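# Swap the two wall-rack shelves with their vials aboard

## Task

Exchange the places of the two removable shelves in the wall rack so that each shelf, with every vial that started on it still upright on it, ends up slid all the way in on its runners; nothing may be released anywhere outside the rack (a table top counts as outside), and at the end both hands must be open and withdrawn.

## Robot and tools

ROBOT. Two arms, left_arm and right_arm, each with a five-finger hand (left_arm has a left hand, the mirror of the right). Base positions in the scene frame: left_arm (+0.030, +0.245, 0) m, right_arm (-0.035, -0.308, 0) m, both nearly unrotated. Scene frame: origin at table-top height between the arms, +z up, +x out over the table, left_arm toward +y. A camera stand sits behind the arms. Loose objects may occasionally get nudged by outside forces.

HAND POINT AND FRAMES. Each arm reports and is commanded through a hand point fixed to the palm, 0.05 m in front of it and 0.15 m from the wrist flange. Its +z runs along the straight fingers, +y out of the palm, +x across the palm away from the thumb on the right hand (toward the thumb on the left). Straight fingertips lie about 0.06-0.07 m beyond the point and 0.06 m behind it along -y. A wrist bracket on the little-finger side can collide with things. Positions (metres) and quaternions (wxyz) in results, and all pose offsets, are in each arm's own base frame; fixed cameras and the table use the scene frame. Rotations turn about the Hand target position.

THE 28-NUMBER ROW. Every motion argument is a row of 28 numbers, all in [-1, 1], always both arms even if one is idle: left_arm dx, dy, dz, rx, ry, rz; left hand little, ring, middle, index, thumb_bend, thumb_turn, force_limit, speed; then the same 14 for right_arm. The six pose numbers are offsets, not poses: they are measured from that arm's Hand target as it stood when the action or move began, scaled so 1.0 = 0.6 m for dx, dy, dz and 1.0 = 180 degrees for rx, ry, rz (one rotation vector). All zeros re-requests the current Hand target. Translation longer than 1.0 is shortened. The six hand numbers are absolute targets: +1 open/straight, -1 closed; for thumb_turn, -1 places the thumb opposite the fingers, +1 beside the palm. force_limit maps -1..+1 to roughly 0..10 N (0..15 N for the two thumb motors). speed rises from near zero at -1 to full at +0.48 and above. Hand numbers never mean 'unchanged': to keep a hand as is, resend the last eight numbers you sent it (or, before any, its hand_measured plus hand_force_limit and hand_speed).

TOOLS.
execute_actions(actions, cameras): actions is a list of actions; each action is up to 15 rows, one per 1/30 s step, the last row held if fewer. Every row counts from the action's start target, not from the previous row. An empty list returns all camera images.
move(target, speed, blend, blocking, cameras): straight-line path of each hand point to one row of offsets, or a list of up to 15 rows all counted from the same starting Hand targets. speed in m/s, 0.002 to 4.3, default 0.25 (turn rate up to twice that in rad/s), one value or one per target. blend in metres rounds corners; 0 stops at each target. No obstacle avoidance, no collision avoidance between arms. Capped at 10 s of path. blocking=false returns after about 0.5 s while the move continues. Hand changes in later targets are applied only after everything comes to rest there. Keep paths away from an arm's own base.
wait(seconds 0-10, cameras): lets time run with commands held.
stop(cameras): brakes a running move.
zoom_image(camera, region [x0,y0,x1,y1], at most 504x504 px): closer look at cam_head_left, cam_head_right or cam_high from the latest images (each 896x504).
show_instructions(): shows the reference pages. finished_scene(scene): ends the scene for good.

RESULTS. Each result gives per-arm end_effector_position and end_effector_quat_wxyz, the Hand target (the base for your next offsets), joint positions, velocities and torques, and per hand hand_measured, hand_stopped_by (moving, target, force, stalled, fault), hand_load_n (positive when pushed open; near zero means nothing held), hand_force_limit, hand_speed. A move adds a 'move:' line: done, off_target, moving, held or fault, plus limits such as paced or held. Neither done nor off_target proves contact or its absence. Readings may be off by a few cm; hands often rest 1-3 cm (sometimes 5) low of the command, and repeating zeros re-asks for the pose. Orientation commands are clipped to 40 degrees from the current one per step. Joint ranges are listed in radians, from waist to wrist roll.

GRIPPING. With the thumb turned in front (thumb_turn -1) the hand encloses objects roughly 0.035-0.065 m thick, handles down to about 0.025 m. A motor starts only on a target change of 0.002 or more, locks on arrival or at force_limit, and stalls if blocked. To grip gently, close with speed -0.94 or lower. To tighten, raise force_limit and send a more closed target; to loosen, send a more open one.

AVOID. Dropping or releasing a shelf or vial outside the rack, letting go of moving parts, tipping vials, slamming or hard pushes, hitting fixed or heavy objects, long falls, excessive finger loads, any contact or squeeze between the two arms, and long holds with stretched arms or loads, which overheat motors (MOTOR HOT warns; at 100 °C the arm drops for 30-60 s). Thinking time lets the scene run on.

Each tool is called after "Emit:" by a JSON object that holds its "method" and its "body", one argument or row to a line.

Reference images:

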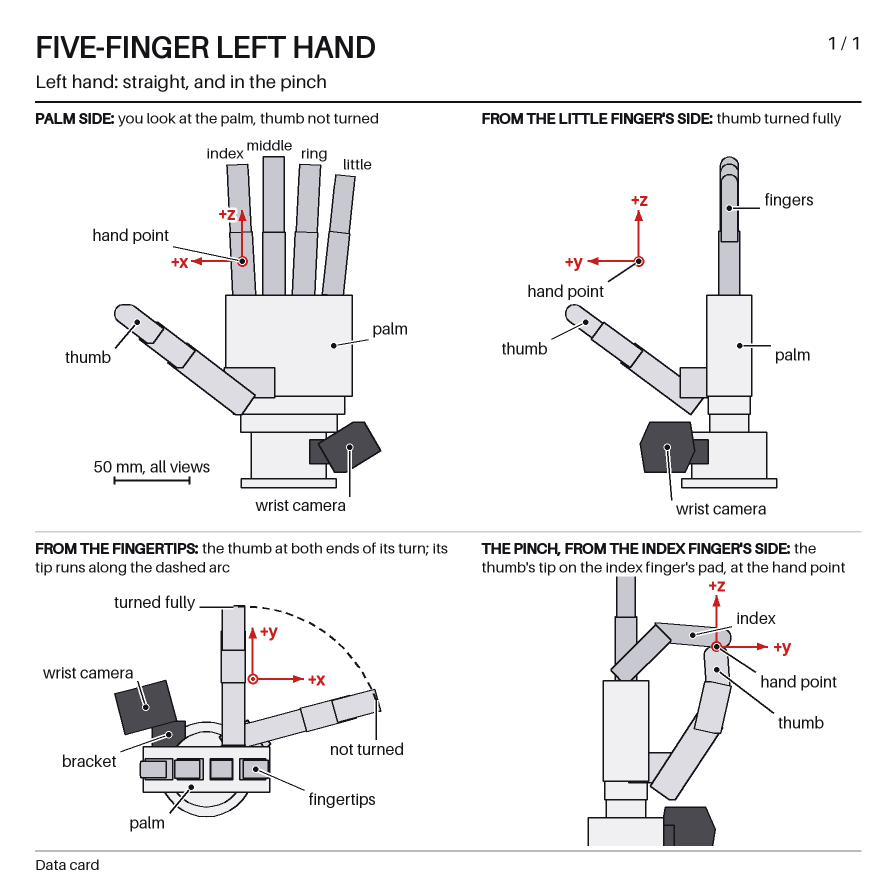

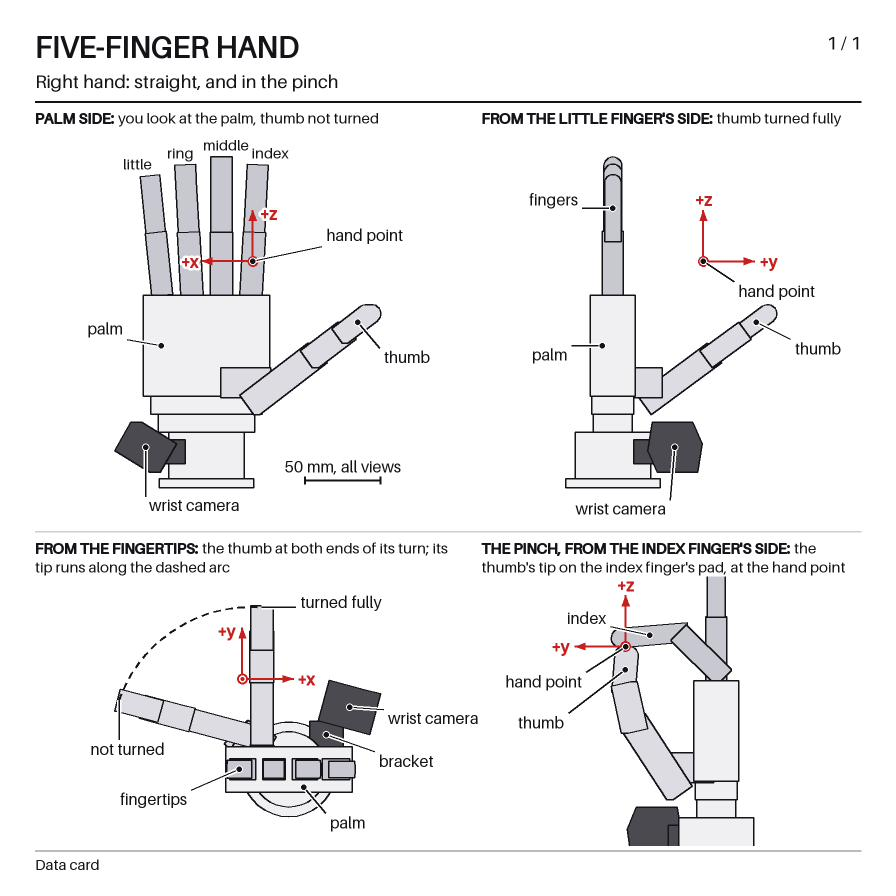

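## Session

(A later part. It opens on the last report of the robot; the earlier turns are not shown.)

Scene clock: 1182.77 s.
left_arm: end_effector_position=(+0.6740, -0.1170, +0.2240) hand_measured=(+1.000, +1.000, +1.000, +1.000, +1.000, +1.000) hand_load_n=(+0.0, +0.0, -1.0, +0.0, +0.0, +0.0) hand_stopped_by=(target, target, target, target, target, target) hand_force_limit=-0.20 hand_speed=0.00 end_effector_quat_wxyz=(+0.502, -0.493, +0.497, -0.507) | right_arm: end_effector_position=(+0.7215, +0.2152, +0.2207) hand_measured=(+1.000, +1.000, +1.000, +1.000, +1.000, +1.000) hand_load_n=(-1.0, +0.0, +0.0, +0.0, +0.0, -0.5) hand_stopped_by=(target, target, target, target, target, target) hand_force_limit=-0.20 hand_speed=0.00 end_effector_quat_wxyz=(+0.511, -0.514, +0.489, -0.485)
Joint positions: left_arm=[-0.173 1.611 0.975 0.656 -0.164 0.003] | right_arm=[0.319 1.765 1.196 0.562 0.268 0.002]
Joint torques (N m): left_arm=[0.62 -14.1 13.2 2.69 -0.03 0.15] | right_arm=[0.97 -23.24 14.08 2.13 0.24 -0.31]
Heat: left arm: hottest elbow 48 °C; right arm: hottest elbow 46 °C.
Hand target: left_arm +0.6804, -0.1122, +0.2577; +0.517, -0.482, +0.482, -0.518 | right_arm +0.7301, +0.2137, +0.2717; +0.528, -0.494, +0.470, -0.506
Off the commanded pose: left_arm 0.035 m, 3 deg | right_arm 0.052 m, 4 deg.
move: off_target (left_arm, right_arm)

Emit:
{"method": "move", "body": {
  "target": [0,0,0.006,0,0,0,1,1,1,1,1,1,-0.2,0, 0,0,0.015,0,-0.006,0,1,1,1,1,1,1,-0.2,0],
  "speed": 0.03,
  "cameras": ["cam_head_left","cam_head_right"]
}}

Emit:
{"method": "zoom_image", "body": {
  "camera": "cam_head_left",
  "region": [350, 60, 450, 140]
}}

Emit:
{"method": "zoom_image", "body": {
  "camera": "cam_head_left",
  "region": [440, 60, 540, 140]
}}

Emit:
{"method": "zoom_image", "body": {
  "camera": "cam_head_right",
  "region": [370, 60, 470, 140]
}}

Emit:
{"method": "zoom_image", "body": {
  "camera": "cam_head_right",
  "region": [460, 60, 560, 140]
}}

Scene clock: 1192.80 s.
left_arm: end_effector_position=(+0.6730, -0.1168, +0.2250) hand_measured=(+1.000, +1.000, +1.000, +1.000, +1.000, +1.000) hand_load_n=(-0.5, -0.5, -1.0, +0.0, +0.0, -0.5) hand_stopped_by=(target, target, target, target, target, target) hand_force_limit=-0.20 hand_speed=0.00 end_effector_quat_wxyz=(+0.502, -0.494, +0.498, -0.506) | right_arm: end_effector_position=(+0.7209, +0.2145, +0.2255) hand_measured=(+1.000, +1.000, +1.000, +1.000, +1.000, +1.000) hand_load_n=(-1.5, +0.0, +0.0, +0.0, +0.0, -0.5) hand_stopped_by=(target, target, target, target, target, target) hand_force_limit=-0.20 hand_speed=0.00 end_effector_quat_wxyz=(+0.511, -0.513, +0.487, -0.488)
Joint positions: left_arm=[-0.173 1.606 0.975 0.647 -0.164 0.003] | right_arm=[0.319 1.758 1.196 0.562 0.27 -0.002]
Joint torques (N m): left_arm=[0.67 -14.45 13.6 2.69 -0.03 0.15] | right_arm=[0.91 -23.06 14.23 2.51 0.18 -0.32]
Heat: left arm: hottest elbow 49 °C; right arm: hottest elbow 47 °C.
Hand target: left_arm +0.6805, -0.1122, +0.2611; +0.517, -0.482, +0.482, -0.518 | right_arm +0.7300, +0.2137, +0.2808; +0.532, -0.489, +0.465, -0.511
Off the commanded pose: left_arm 0.037 m, 3 deg | right_arm 0.056 m, 5 deg.
move: off_target (left_arm, right_arm)
Images, in order (width x height): cam_head_left 896x504, cam_head_right 896x504.

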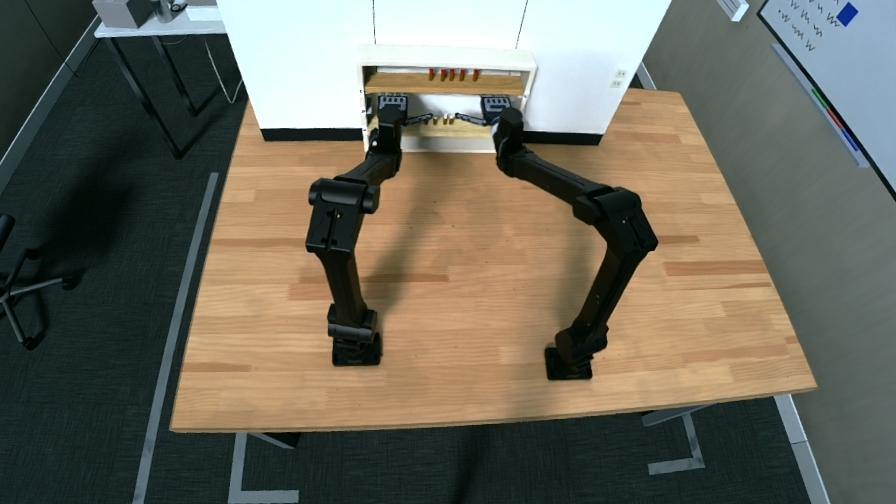

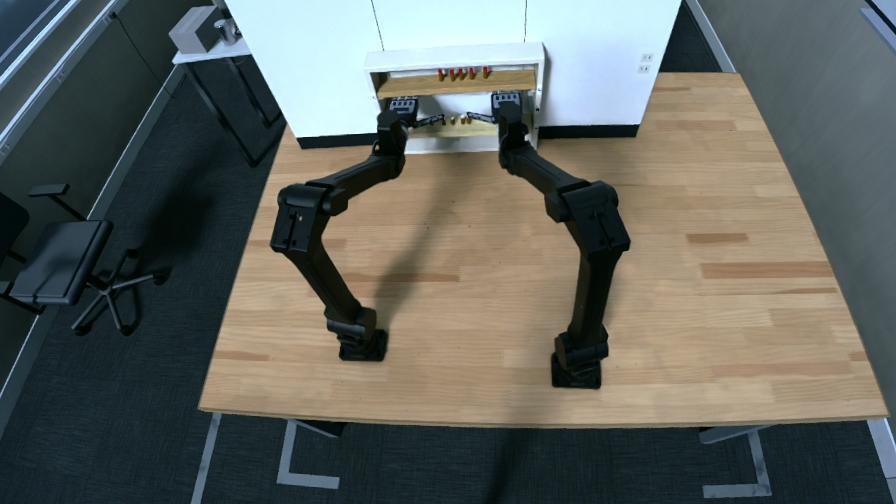

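Scaled by 5.040 from the camera's 896x504 image, which has a finer 1280x720 frame.

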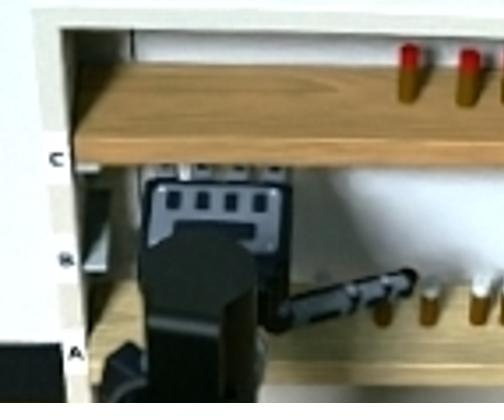

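Scaled by 5.040 from the camera's 896x504 image, which has a finer 1280x720 frame.

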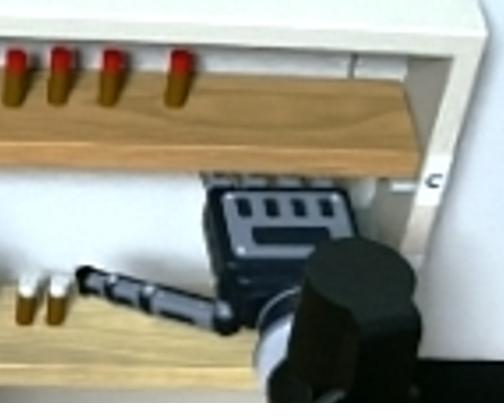

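Scaled by 5.040 from the camera's 896x504 image, which has a finer 1280x720 frame.

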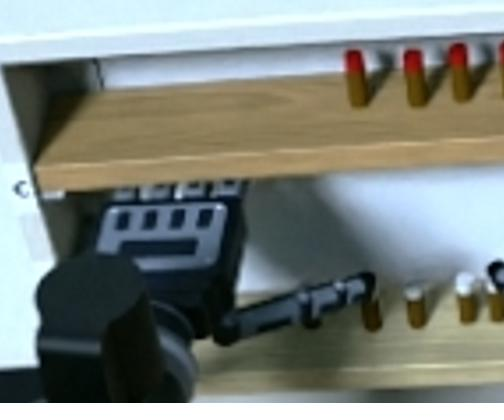

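Scaled by 5.040 from the camera's 896x504 image, which has a finer 1280x720 frame.

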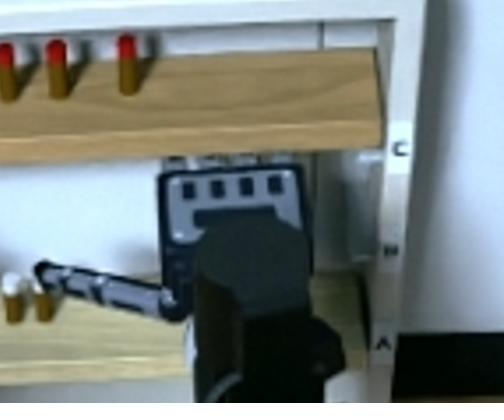

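Emit:
{"method": "move", "body": {
  "target": [-0.03,0,0.004,0,0,0,1,1,1,1,1,1,-0.2,0, -0.03,-0.0013,0.004,0,0,0,1,1,1,1,1,1,-0.2,0],
  "speed": 0.03
}}

Scene clock: 1200.80 s.
left_arm: end_effector_position=(+0.6658, -0.1152, +0.2442) hand_measured=(+1.000, +1.000, +1.000, +1.000, +1.000, +1.000) hand_load_n=(-1.0, +0.0, +0.0, +0.0, +0.0, -0.5) hand_stopped_by=(target, target, target, target, target, target) hand_force_limit=-0.20 hand_speed=0.00 end_effector_quat_wxyz=(+0.507, -0.489, +0.490, -0.513) | right_arm: end_effector_position=(+0.7153, +0.2120, +0.2472) hand_measured=(+1.000, +1.000, +1.000, +1.000, +1.000, +1.000) hand_load_n=(-0.5, -0.5, -2.0, -0.5, -0.5, +0.0) hand_stopped_by=(target, target, target, target, target, target) hand_force_limit=-0.20 hand_speed=0.00 end_effector_quat_wxyz=(+0.517, -0.506, +0.480, -0.497)
Joint positions: left_arm=[-0.173 1.565 0.964 0.644 -0.166 0.003] | right_arm=[0.32 1.722 1.188 0.562 0.273 -0.015]
Joint torques (N m): left_arm=[0.15 -14.1 10.67 2.84 -0.23 0.15] | right_arm=[1.61 -22.77 11.29 2.78 0.33 -0.21]
Heat: left arm: hottest elbow 49 °C; right arm: hottest elbow 47 °C.
Hand target: left_arm +0.6624, -0.1122, +0.2636; +0.517, -0.482, +0.482, -0.518 | right_arm +0.7120, +0.2132, +0.2831; +0.532, -0.489, +0.465, -0.511
Off the commanded pose: left_arm 0.020 m, 2 deg | right_arm 0.036 m, 4 deg.
move: off_target (left_arm, right_arm)

Emit:
{"method": "wait", "body": {
  "seconds": 0.1,
  "cameras": ["cam_head_left","cam_high"]
}}

Emit:
{"method": "zoom_image", "body": {
  "camera": "cam_head_left",
  "region": [350, 50, 550, 140]
}}

Emit:
{"method": "zoom_image", "body": {
  "camera": "cam_high",
  "region": [350, 80, 450, 400]
}}

Scene clock: 1205.70 s.
left_arm: end_effector_position=(+0.6658, -0.1152, +0.2442) hand_measured=(+1.000, +1.000, +1.000, +1.000, +1.000, +1.000) hand_load_n=(-1.0, +0.0, +0.0, +0.0, +0.0, +0.0) hand_stopped_by=(target, target, target, target, target, target) hand_force_limit=-0.20 hand_speed=0.00 end_effector_quat_wxyz=(+0.507, -0.489, +0.490, -0.513) | right_arm: end_effector_position=(+0.7153, +0.2120, +0.2472) hand_measured=(+1.000, +1.000, +1.000, +1.000, +1.000, +1.000) hand_load_n=(-0.5, -0.5, -2.0, +0.0, +0.0, +0.0) hand_stopped_by=(target, target, target, target, target, target) hand_force_limit=-0.20 hand_speed=0.00 end_effector_quat_wxyz=(+0.517, -0.506, +0.480, -0.497)
Joint positions: left_arm=[-0.173 1.565 0.964 0.644 -0.166 0.003] | right_arm=[0.32 1.722 1.188 0.562 0.273 -0.015]
Joint torques (N m): left_arm=[0.15 -14.1 10.74 2.88 -0.23 0.15] | right_arm=[1.44 -22.3 11.29 2.71 0.33 -0.2]
Heat: left arm: hottest elbow 48 °C; right arm: hottest elbow 46 °C.
Hand target: left_arm +0.6624, -0.1122, +0.2636; +0.517, -0.482, +0.482, -0.518 | right_arm +0.7120, +0.2132, +0.2831; +0.532, -0.489, +0.465, -0.511
Off the commanded pose: left_arm 0.020 m, 2 deg | right_arm 0.036 m, 4 deg.
wait: 0.10 s; at rest from the start
Images, in order (width x height): cam_head_left 896x504, cam_high 896x504.

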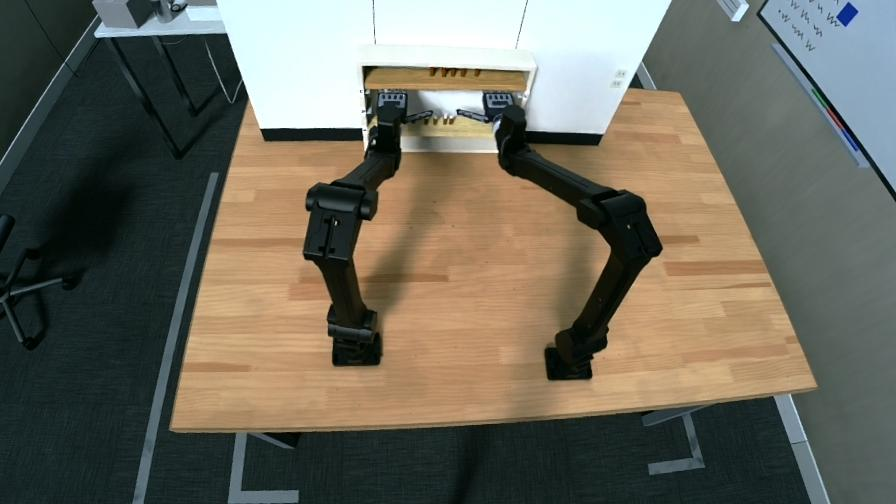

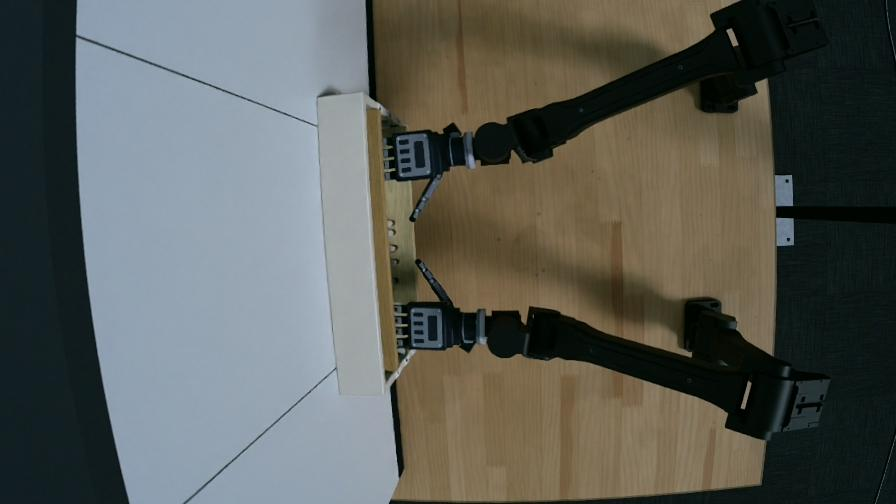

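Scaled by 2.520 from the camera's 896x504 image, which has a finer 1280x720 frame.

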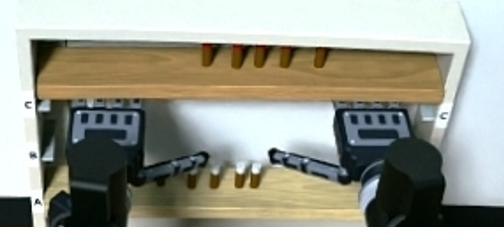

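Scaled by 1.575 from the camera's 896x504 image, which has a finer 1280x720 frame.

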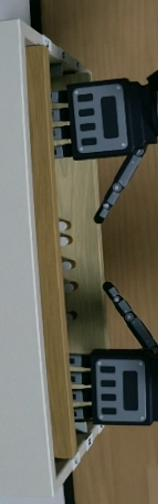

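Emit:
{"method": "move", "body": {
  "target": [0,0,-0.045,0,0,0,1,1,1,1,1,1,-0.2,0, 0,0,-0.07,0,0.006,0,1,1,1,1,1,1,-0.2,0],
  "speed": 0.03
}}

Scene clock: 1215.20 s.
left_arm: end_effector_position=(+0.6593, -0.1141, +0.2329) hand_measured=(+1.000, +1.000, +1.000, +1.000, +1.000, +1.000) hand_load_n=(-0.5, -0.5, -1.5, +0.0, +0.0, +0.0) hand_stopped_by=(target, target, target, target, target, target) hand_force_limit=-0.20 hand_speed=0.00 end_effector_quat_wxyz=(+0.508, -0.488, +0.489, -0.515) | right_arm: end_effector_position=(+0.7091, +0.2114, +0.2328) hand_measured=(+1.000, +1.000, +1.000, +1.000, +1.000, +1.000) hand_load_n=(-1.0, -0.5, -1.0, -0.5, +0.0, -0.5) hand_stopped_by=(target, target, target, target, target, target) hand_force_limit=-0.20 hand_speed=0.00 end_effector_quat_wxyz=(+0.520, -0.504, +0.478, -0.497)
Joint positions: left_arm=[-0.173 1.571 0.929 0.69 -0.166 0.003] | right_arm=[0.322 1.73 1.149 0.618 0.273 -0.015]
Joint torques (N m): left_arm=[0.09 -10.99 10.63 4.31 -0.22 0.15] | right_arm=[1.49 -18.96 10.88 3.49 0.32 -0.15]
Heat: left arm: hottest elbow 48 °C; right arm: hottest elbow 45 °C.
Hand target: left_arm +0.6624, -0.1122, +0.2364; +0.517, -0.482, +0.482, -0.518 | right_arm +0.7120, +0.2131, +0.2411; +0.528, -0.494, +0.470, -0.506
Off the commanded pose: left_arm 0.005 m, 2 deg | right_arm 0.009 m, 2 deg.
move: done

Good. Now pull out.

Emit:
{"method": "move", "body": {
  "target": [-0.1,0,0.0,0,0,0,1,1,1,1,1,1,-0.2,0, -0.1,-0.0045,0.0,0,0,0,1,1,1,1,1,1,-0.2,0],
  "speed": 0.04,
  "cameras": ["cam_head_left","cam_high"]
}}

Emit:
{"method": "zoom_image", "body": {
  "camera": "cam_head_left",
  "region": [350, 50, 550, 140]
}}

Emit:
{"method": "zoom_image", "body": {
  "camera": "cam_high",
  "region": [350, 80, 450, 400]
}}

Scene clock: 1223.13 s.
left_arm: end_effector_position=(+0.6068, -0.1064, +0.2200) hand_measured=(+1.000, +1.000, +1.000, +1.000, +1.000, +1.000) hand_load_n=(+0.0, +0.0, -0.5, -1.0, +0.0, +0.0) hand_stopped_by=(target, target, target, target, target, target) hand_force_limit=-0.20 hand_speed=0.00 end_effector_quat_wxyz=(+0.510, -0.494, +0.490, -0.506) | right_arm: end_effector_position=(+0.6554, +0.2053, +0.2139) hand_measured=(+1.000, +1.000, +1.000, +1.000, +1.000, +1.000) hand_load_n=(-1.0, +0.0, +0.0, +0.0, +0.0, +0.0) hand_stopped_by=(target, target, target, target, target, target) hand_force_limit=-0.20 hand_speed=0.00 end_effector_quat_wxyz=(+0.510, -0.509, +0.484, -0.496)
Joint positions: left_arm=[-0.185 1.463 0.774 0.722 -0.193 0.005] | right_arm=[0.349 1.636 0.98 0.67 0.31 -0.015]
Joint torques (N m): left_arm=[-0.97 -11.52 9.78 3.78 -0.08 0.14] | right_arm=[1.55 -19.14 9.98 3.21 0.24 -0.17]
Heat: left arm: hottest elbow 47 °C; right arm: hottest elbow 44 °C.
Hand target: left_arm +0.6024, -0.1122, +0.2364; +0.517, -0.482, +0.482, -0.518 | right_arm +0.6520, +0.2105, +0.2410; +0.528, -0.494, +0.470, -0.506
Off the commanded pose: left_arm 0.018 m, 2 deg | right_arm 0.028 m, 3 deg.
move: off_target (left_arm, right_arm)
Images, in order (width x height): cam_head_left 896x504, cam_high 896x504.

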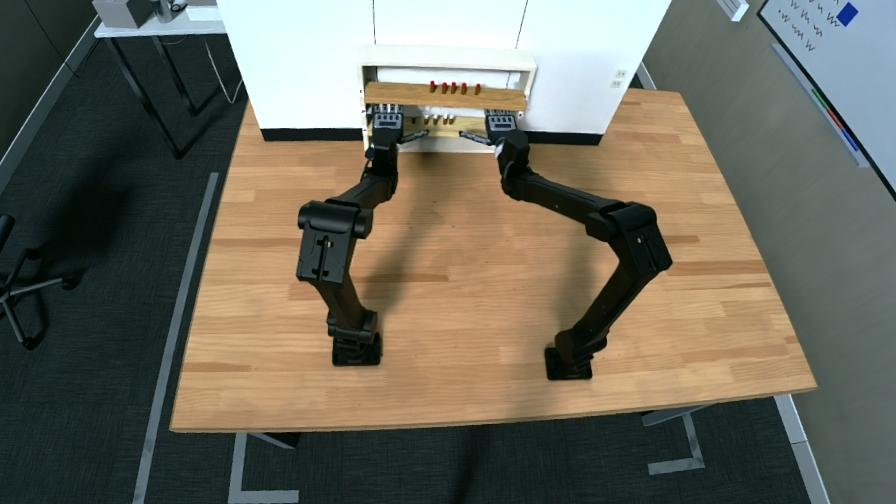

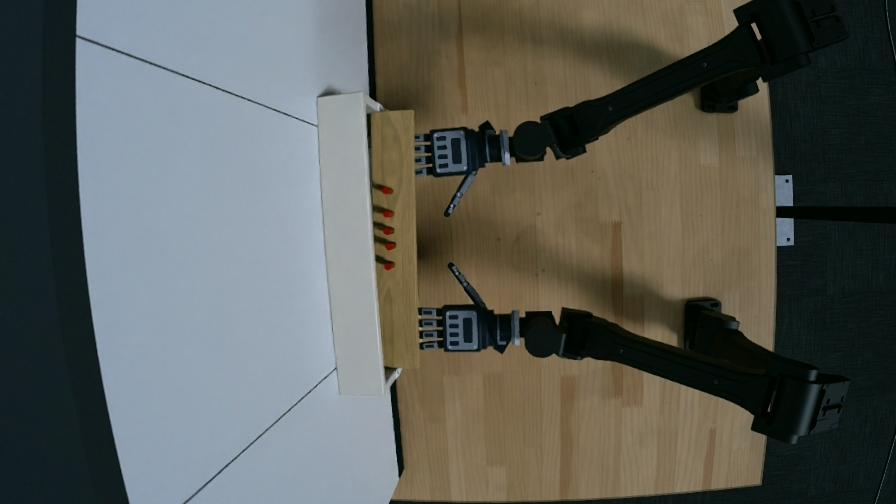

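Scaled by 2.520 from the camera's 896x504 image, which has a finer 1280x720 frame.

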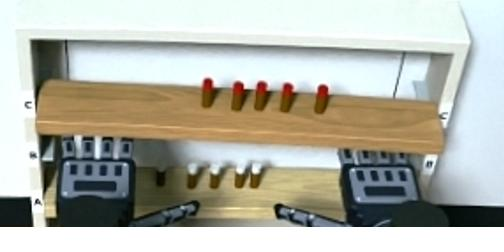

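Scaled by 1.575 from the camera's 896x504 image, which has a finer 1280x720 frame.

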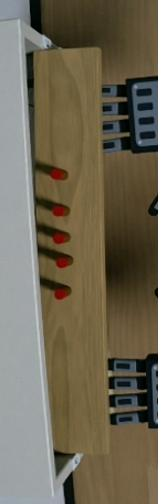

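Emit:
{"method": "move", "body": {
  "target": [0.03,0,0.006,0,0,0,1,1,1,1,1,1,-0.2,0, 0.075,0.003,0.01,0,0,0,1,1,1,1,1,1,-0.2,0],
  "speed": 0.04,
  "cameras": ["cam_head_left","cam_high"]
}}

Emit:
{"method": "zoom_image", "body": {
  "camera": "cam_head_left",
  "region": [350, 50, 550, 140]
}}

Emit:
{"method": "zoom_image", "body": {
  "camera": "cam_high",
  "region": [350, 80, 450, 400]
}}

Scene clock: 1252.03 s.
left_arm: end_effector_position=(+0.6068, -0.1066, +0.2200) hand_measured=(+1.000, +1.000, +1.000, +1.000, +1.000, +1.000) hand_load_n=(-0.5, +0.0, -0.5, -1.0, +0.0, +0.0) hand_stopped_by=(target, target, target, target, target, target) hand_force_limit=-0.20 hand_speed=0.00 end_effector_quat_wxyz=(+0.510, -0.494, +0.490, -0.506) | right_arm: end_effector_position=(+0.6724, +0.2098, +0.2146) hand_measured=(+1.000, +1.000, +1.000, +1.000, +1.000, +1.000) hand_load_n=(-1.0, -0.5, +0.0, +0.0, +0.0, -0.5) hand_stopped_by=(target, target, target, target, target, target) hand_force_limit=-0.20 hand_speed=0.00 end_effector_quat_wxyz=(+0.513, -0.511, +0.482, -0.494)
Joint positions: left_arm=[-0.185 1.463 0.774 0.722 -0.192 0.006] | right_arm=[0.342 1.673 1.032 0.655 0.293 -0.015]
Joint torques (N m): left_arm=[-0.38 -9.05 14.12 3.08 0.21 0.13] | right_arm=[0.5 -16.67 16.39 1.92 -0.14 -0.16]
Heat: left arm: hottest elbow 45 °C; right arm: hottest elbow 42 °C.
Hand target: left_arm +0.6205, -0.1122, +0.2401; +0.517, -0.482, +0.482, -0.518 | right_arm +0.6970, +0.2123, +0.2473; +0.528, -0.494, +0.470, -0.506
Off the commanded pose: left_arm 0.025 m, 2 deg | right_arm 0.041 m, 3 deg.
move: off_target (left_arm, right_arm)
Images, in order (width x height): cam_head_left 896x504, cam_high 896x504.

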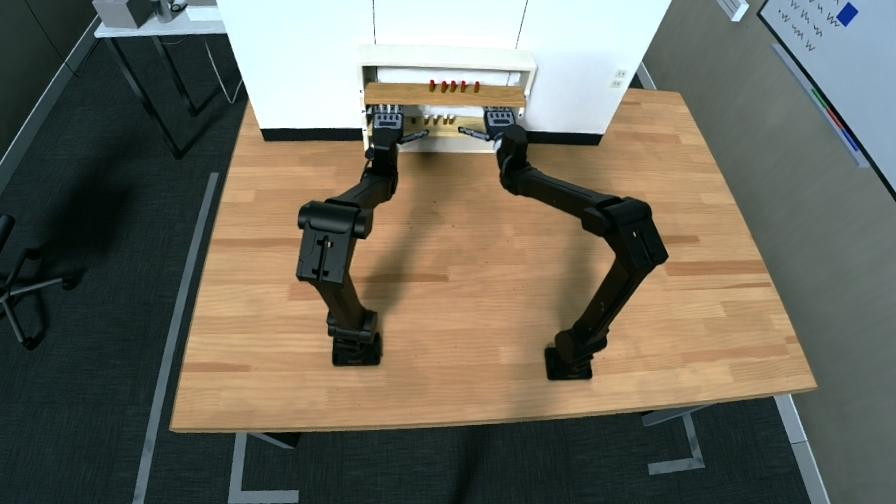

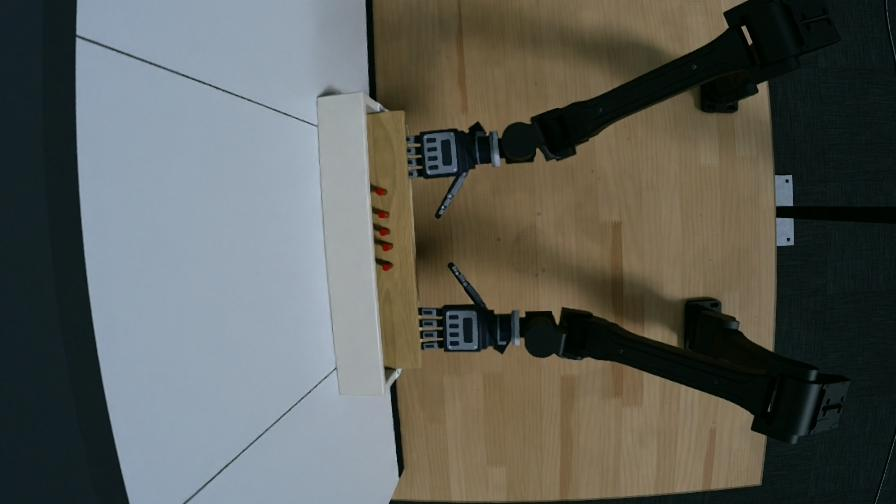

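Scaled by 2.520 from the camera's 896x504 image, which has a finer 1280x720 frame.

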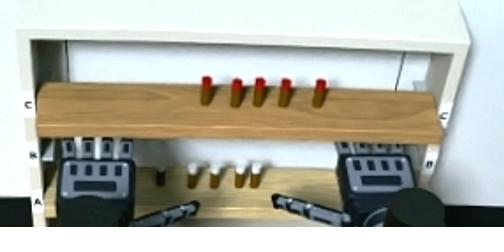

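Scaled by 1.575 from the camera's 896x504 image, which has a finer 1280x720 frame.

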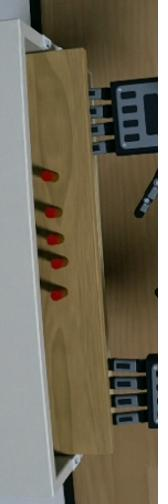

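Emit:
{"method": "move", "body": {
  "target": [0.052,-0.002,0.0,0,0,0,1,1,1,1,1,1,-0.2,0, 0.045,0.002,0.0,0,0,0,1,1,1,1,1,1,-0.2,0],
  "speed": 0.04,
  "cameras": ["cam_head_left","cam_high"]
}}

Emit:
{"method": "zoom_image", "body": {
  "camera": "cam_head_left",
  "region": [350, 50, 550, 140]
}}

Emit:
{"method": "zoom_image", "body": {
  "camera": "cam_high",
  "region": [350, 80, 450, 200]
}}

Emit:
{"method": "zoom_image", "body": {
  "camera": "cam_high",
  "region": [350, 280, 450, 400]
}}

Scene clock: 1263.03 s.
left_arm: end_effector_position=(+0.6301, -0.1130, +0.2198) hand_measured=(+1.000, +1.000, +1.000, +1.000, +1.000, +1.000) hand_load_n=(-0.5, +0.0, +0.0, -0.5, +0.0, +0.0) hand_stopped_by=(target, target, target, target, target, target) hand_force_limit=-0.20 hand_speed=0.00 end_effector_quat_wxyz=(+0.508, -0.490, +0.491, -0.510) | right_arm: end_effector_position=(+0.6997, +0.2114, +0.2152) hand_measured=(+1.000, +1.000, +1.000, +1.000, +1.000, +1.000) hand_load_n=(-0.5, +0.0, +0.0, +0.0, +0.0, +0.0) hand_stopped_by=(target, target, target, target, target, target) hand_force_limit=-0.20 hand_speed=0.00 end_effector_quat_wxyz=(+0.513, -0.511, +0.482, -0.494)
Joint positions: left_arm=[-0.185 1.523 0.838 0.722 -0.182 0.006] | right_arm=[0.328 1.731 1.113 0.633 0.28 -0.015]
Joint torques (N m): left_arm=[0.5 -9.17 15.82 2.61 0.21 0.13] | right_arm=[0.5 -17.44 16.51 1.69 -0.17 -0.13]
Heat: left arm: hottest elbow 46 °C; right arm: hottest elbow 44 °C.
Hand target: left_arm +0.6517, -0.1134, +0.2404; +0.517, -0.482, +0.481, -0.518 | right_arm +0.7240, +0.2134, +0.2470; +0.528, -0.494, +0.470, -0.506
Off the commanded pose: left_arm 0.030 m, 2 deg | right_arm 0.040 m, 3 deg.
move: off_target (left_arm, right_arm)
Images, in order (width x height): cam_head_left 896x504, cam_high 896x504.

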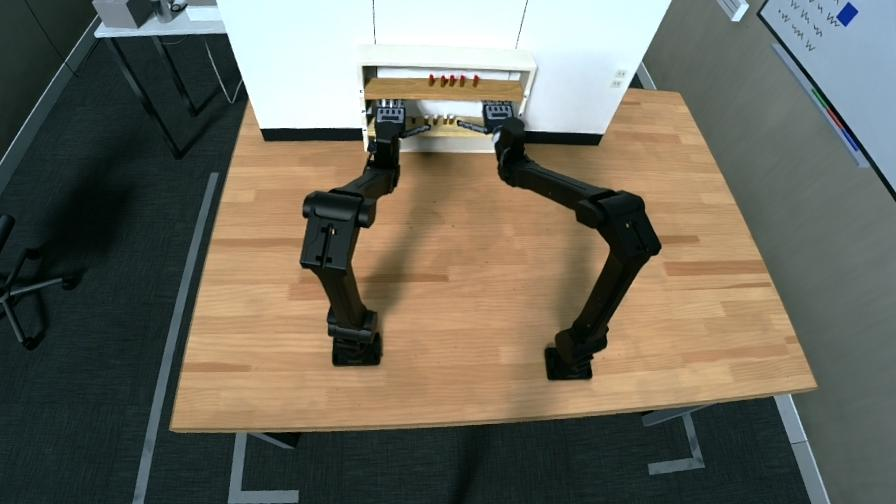

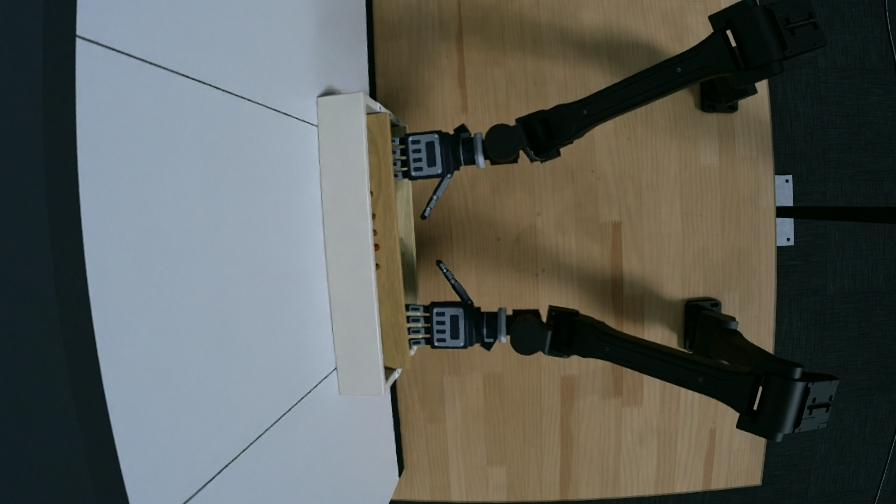

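Scaled by 2.520 from the camera's 896x504 image, which has a finer 1280x720 frame.

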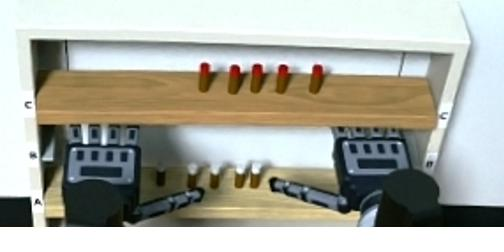

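Scaled by 4.200 from the camera's 896x504 image, which has a finer 1280x720 frame.

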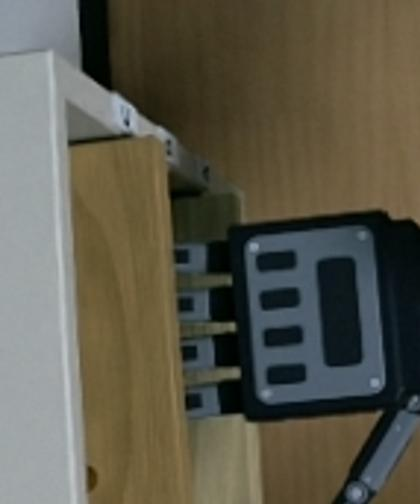

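Scaled by 4.200 from the camera's 896x504 image, which has a finer 1280x720 frame.

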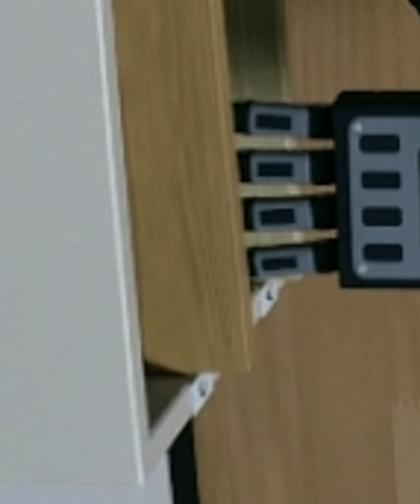

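Emit:
{"method": "move", "body": {
  "target": [0,0,-0.065,0,0.014,0,1,1,1,1,1,1,-0.2,0, 0,0,-0.075,0,0.014,0,1,1,1,1,1,1,-0.2,0],
  "speed": 0.04
}}

Scene clock: 1272.67 s.
left_arm: end_effector_position=(+0.6350, -0.1144, +0.1901) hand_measured=(+1.000, +1.000, +1.000, +1.000, +1.000, +1.000) hand_load_n=(+0.0, +0.0, -0.5, +0.0, +0.0, -0.5) hand_stopped_by=(target, target, target, target, target, target) hand_force_limit=-0.20 hand_speed=0.00 end_effector_quat_wxyz=(+0.500, -0.498, +0.504, -0.499) | right_arm: end_effector_position=(+0.7052, +0.2136, +0.1893) hand_measured=(+1.000, +1.000, +1.000, +1.000, +1.000, +1.000) hand_load_n=(+0.0, -0.5, +0.0, +0.0, +0.0, +0.0) hand_stopped_by=(target, target, target, target, target, target) hand_force_limit=-0.20 hand_speed=0.00 end_effector_quat_wxyz=(+0.506, -0.520, +0.485, -0.489)
Joint positions: left_arm=[-0.185 1.578 0.838 0.737 -0.179 0.006] | right_arm=[0.328 1.778 1.118 0.649 0.276 -0.015]
Joint torques (N m): left_arm=[0.62 -9.35 13.6 3.49 0.12 0.05] | right_arm=[0.56 -17.03 14.3 2.39 -0.07 0.01]
Heat: left arm: hottest elbow 46 °C; right arm: hottest elbow 47 °C.
Hand target: left_arm +0.6517, -0.1134, +0.2013; +0.507, -0.493, +0.493, -0.508 | right_arm +0.7241, +0.2132, +0.2023; +0.517, -0.505, +0.482, -0.496
Off the commanded pose: left_arm 0.020 m, 2 deg | right_arm 0.023 m, 2 deg.
move: off_target (left_arm, right_arm)

Emit:
{"method": "move", "body": {
  "target": [0.067,0.003,0.004,0,0,0,1,1,1,1,1,1,-0.2,0, 0.032,0.0015,0.004,0,0,0,1,1,1,1,1,1,-0.2,0],
  "speed": 0.05,
  "cameras": ["cam_head_left","cam_high"]
}}

Emit:
{"method": "zoom_image", "body": {
  "camera": "cam_head_left",
  "region": [350, 50, 550, 140]
}}

Emit:
{"method": "zoom_image", "body": {
  "camera": "cam_high",
  "region": [350, 80, 450, 200]
}}

Emit:
{"method": "zoom_image", "body": {
  "camera": "cam_high",
  "region": [350, 280, 450, 400]
}}

Scene clock: 1284.30 s.
left_arm: end_effector_position=(+0.6724, -0.1152, +0.1948) hand_measured=(+1.000, +1.000, +1.000, +1.000, +1.000, +1.000) hand_load_n=(+0.0, +0.0, +0.0, +0.0, +0.0, -0.5) hand_stopped_by=(target, target, target, target, target, target) hand_force_limit=-0.20 hand_speed=0.00 end_effector_quat_wxyz=(+0.502, -0.494, +0.500, -0.504) | right_arm: end_effector_position=(+0.7240, +0.2154, +0.1968) hand_measured=(+1.000, +1.000, +1.000, +1.000, +1.000, +1.000) hand_load_n=(+0.0, +0.0, +0.0, +0.0, +0.0, +0.0) hand_stopped_by=(target, target, target, target, target, target) hand_force_limit=-0.20 hand_speed=0.00 end_effector_quat_wxyz=(+0.513, -0.513, +0.481, -0.492)
Joint positions: left_arm=[-0.171 1.657 0.943 0.726 -0.161 0.006] | right_arm=[0.32 1.812 1.174 0.649 0.268 -0.015]
Joint torques (N m): left_arm=[0.91 -10.46 14.74 2.35 0.13 0.05] | right_arm=[0.32 -17.85 14.98 1.58 -0.07 0.01]
Heat: left arm: hottest elbow 46 °C; right arm: hottest elbow 48 °C.
Hand target: left_arm +0.6919, -0.1116, +0.2035; +0.506, -0.493, +0.493, -0.507 | right_arm +0.7433, +0.2142, +0.2046; +0.517, -0.505, +0.482, -0.496
Off the commanded pose: left_arm 0.022 m, 1 deg | right_arm 0.021 m, 1 deg.
move: off_target (left_arm, right_arm)
Images, in order (width x height): cam_head_left 896x504, cam_high 896x504.

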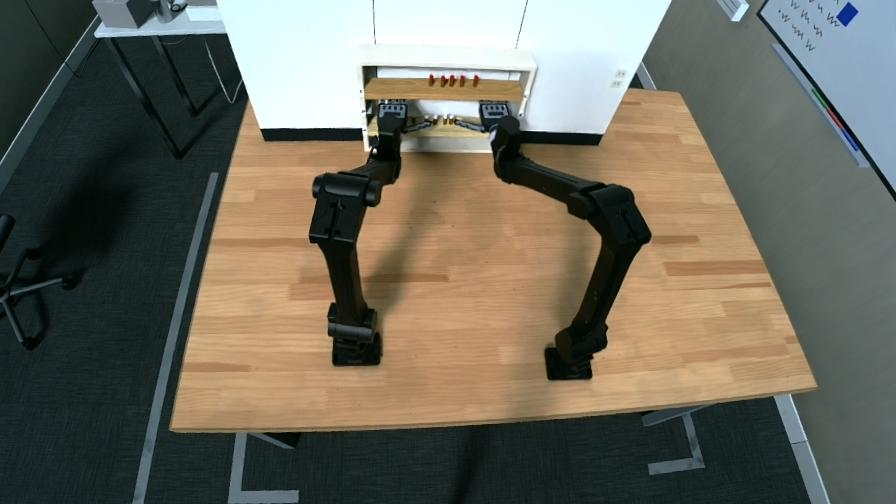

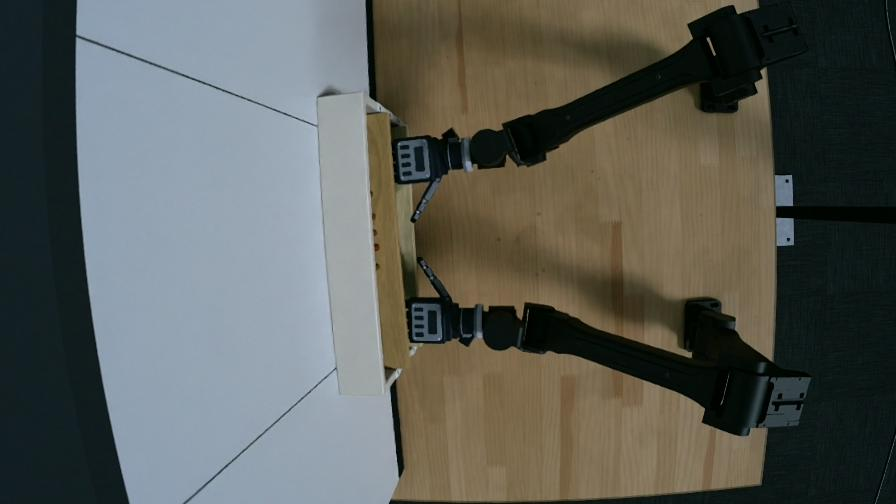

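Scaled by 2.520 from the camera's 896x504 image, which has a finer 1280x720 frame.

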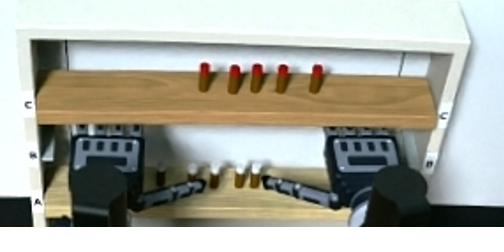

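Scaled by 4.200 from the camera's 896x504 image, which has a finer 1280x720 frame.

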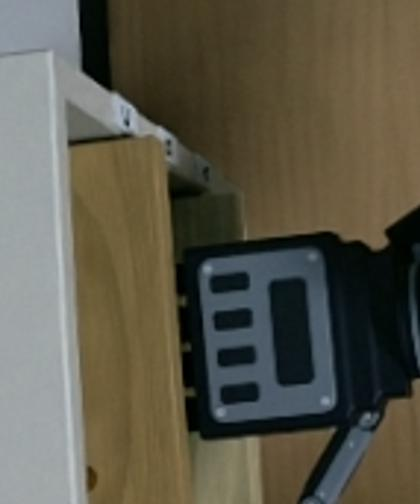

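Scaled by 4.200 from the camera's 896x504 image, which has a finer 1280x720 frame.

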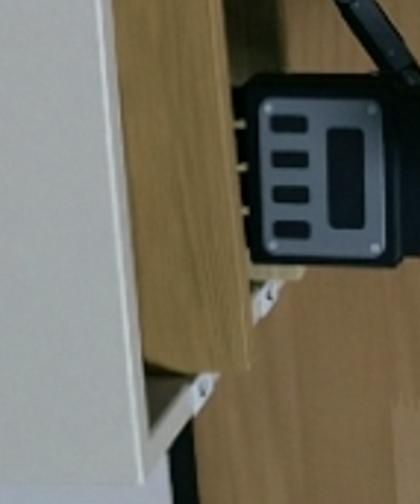

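Emit:
{"method": "move", "body": {
  "target": [-0.008,0,0.06,0,-0.008,0,1,1,1,1,1,1,-0.2,0, -0.008,0,0.06,0,-0.008,0,1,1,1,1,1,1,-0.2,0],
  "speed": 0.04
}}

Scene clock: 1292.00 s.
left_arm: end_effector_position=(+0.6715, -0.1150, +0.2060) hand_measured=(+1.000, +1.000, +1.000, +1.000, +1.000, +1.000) hand_load_n=(+0.0, +0.0, -0.5, -0.5, +0.0, +0.0) hand_stopped_by=(target, target, target, target, target, target) hand_force_limit=-0.20 hand_speed=0.00 end_effector_quat_wxyz=(+0.499, -0.496, +0.503, -0.501) | right_arm: end_effector_position=(+0.7229, +0.2151, +0.2065) hand_measured=(+1.000, +1.000, +1.000, +1.000, +1.000, +1.000) hand_load_n=(+0.0, +0.0, -0.5, +0.0, +0.0, +0.0) hand_stopped_by=(target, target, target, target, target, target) hand_force_limit=-0.20 hand_speed=0.00 end_effector_quat_wxyz=(+0.510, -0.516, +0.483, -0.491)
Joint positions: left_arm=[-0.171 1.63 0.956 0.676 -0.161 0.006] | right_arm=[0.32 1.792 1.182 0.612 0.268 -0.015]
Joint torques (N m): left_arm=[0.73 -13.22 15.01 2.36 0.03 0.09] | right_arm=[0.5 -20.25 14.95 1.55 0.05 -0.07]
Heat: left arm: hottest elbow 46 °C; right arm: hottest elbow 49 °C.
Hand target: left_arm +0.6871, -0.1116, +0.2395; +0.513, -0.487, +0.486, -0.514 | right_arm +0.7385, +0.2142, +0.2406; +0.523, -0.498, +0.475, -0.502
Off the commanded pose: left_arm 0.037 m, 3 deg | right_arm 0.038 m, 3 deg.
move: off_target (left_arm, right_arm)

Emit:
{"method": "move", "body": {
  "target": [-0.008,0,0.025,0,-0.004,0,1,1,1,1,1,1,-0.2,0, -0.008,0,0.028,0,-0.004,0,1,1,1,1,1,1,-0.2,0],
  "speed": 0.04
}}

Scene clock: 1295.50 s.
left_arm: end_effector_position=(+0.6689, -0.1146, +0.2125) hand_measured=(+1.000, +1.000, +1.000, +1.000, +1.000, +1.000) hand_load_n=(+0.0, +0.0, -0.5, +0.0, +0.0, +0.0) hand_stopped_by=(target, target, target, target, target, target) hand_force_limit=-0.20 hand_speed=0.00 end_effector_quat_wxyz=(+0.499, -0.496, +0.504, -0.501) | right_arm: end_effector_position=(+0.7205, +0.2143, +0.2149) hand_measured=(+1.000, +1.000, +1.000, +1.000, +1.000, +1.000) hand_load_n=(+0.0, +0.0, +0.0, +0.0, +0.0, +0.0) hand_stopped_by=(target, target, target, target, target, target) hand_force_limit=-0.20 hand_speed=0.00 end_effector_quat_wxyz=(+0.510, -0.516, +0.483, -0.491)
Joint positions: left_arm=[-0.171 1.612 0.956 0.657 -0.161 0.006] | right_arm=[0.32 1.773 1.182 0.594 0.268 -0.015]
Joint torques (N m): left_arm=[0.62 -14.04 14.89 2.5 -0.06 0.12] | right_arm=[0.97 -21.36 14.87 1.65 0.16 -0.12]
Heat: left arm: hottest elbow 46 °C; right arm: hottest elbow 48 °C.
Hand target: left_arm +0.6823, -0.1116, +0.2546; +0.516, -0.483, +0.483, -0.517 | right_arm +0.7337, +0.2142, +0.2575; +0.526, -0.495, +0.472, -0.505
Off the commanded pose: left_arm 0.044 m, 4 deg | right_arm 0.045 m, 4 deg.
move: off_target (left_arm, right_arm)

Emit:
{"method": "move", "body": {
  "target": [-0.0,0,0.018,0,0,0,1,1,1,1,1,1,-0.2,0, -0.0,0,0.014,0,0,0,1,1,1,1,1,1,-0.2,0],
  "speed": 0.04
}}

Scene clock: 1304.07 s.
left_arm: end_effector_position=(+0.6654, -0.1140, +0.2199) hand_measured=(+1.000, +1.000, +1.000, +1.000, +1.000, +1.000) hand_load_n=(+0.0, +0.0, +0.0, +0.0, +0.0, -0.5) hand_stopped_by=(target, target, target, target, target, target) hand_force_limit=-0.20 hand_speed=0.00 end_effector_quat_wxyz=(+0.498, -0.497, +0.505, -0.499) | right_arm: end_effector_position=(+0.7185, +0.2136, +0.2147) hand_measured=(+1.000, +1.000, +1.000, +1.000, +1.000, +1.000) hand_load_n=(+0.0, +0.0, +0.0, +0.0, +0.0, -0.5) hand_stopped_by=(target, target, target, target, target, target) hand_force_limit=-0.20 hand_speed=0.00 end_effector_quat_wxyz=(+0.506, -0.520, +0.485, -0.489)
Joint positions: left_arm=[-0.171 1.589 0.956 0.629 -0.161 0.006] | right_arm=[0.32 1.765 1.182 0.571 0.268 -0.015]
Joint torques (N m): left_arm=[0.56 -13.68 16.08 2.44 -0.05 0.11] | right_arm=[0.79 -21.6 15.57 1.89 0.16 -0.13]
Heat: left arm: hottest elbow 46 °C; right arm: hottest elbow 47 °C.
Hand target: left_arm +0.6823, -0.1116, +0.2655; +0.516, -0.483, +0.483, -0.517 | right_arm +0.7337, +0.2142, +0.2658; +0.526, -0.495, +0.472, -0.505
Off the commanded pose: left_arm 0.049 m, 4 deg | right_arm 0.053 m, 4 deg.
move: off_target (left_arm, right_arm)


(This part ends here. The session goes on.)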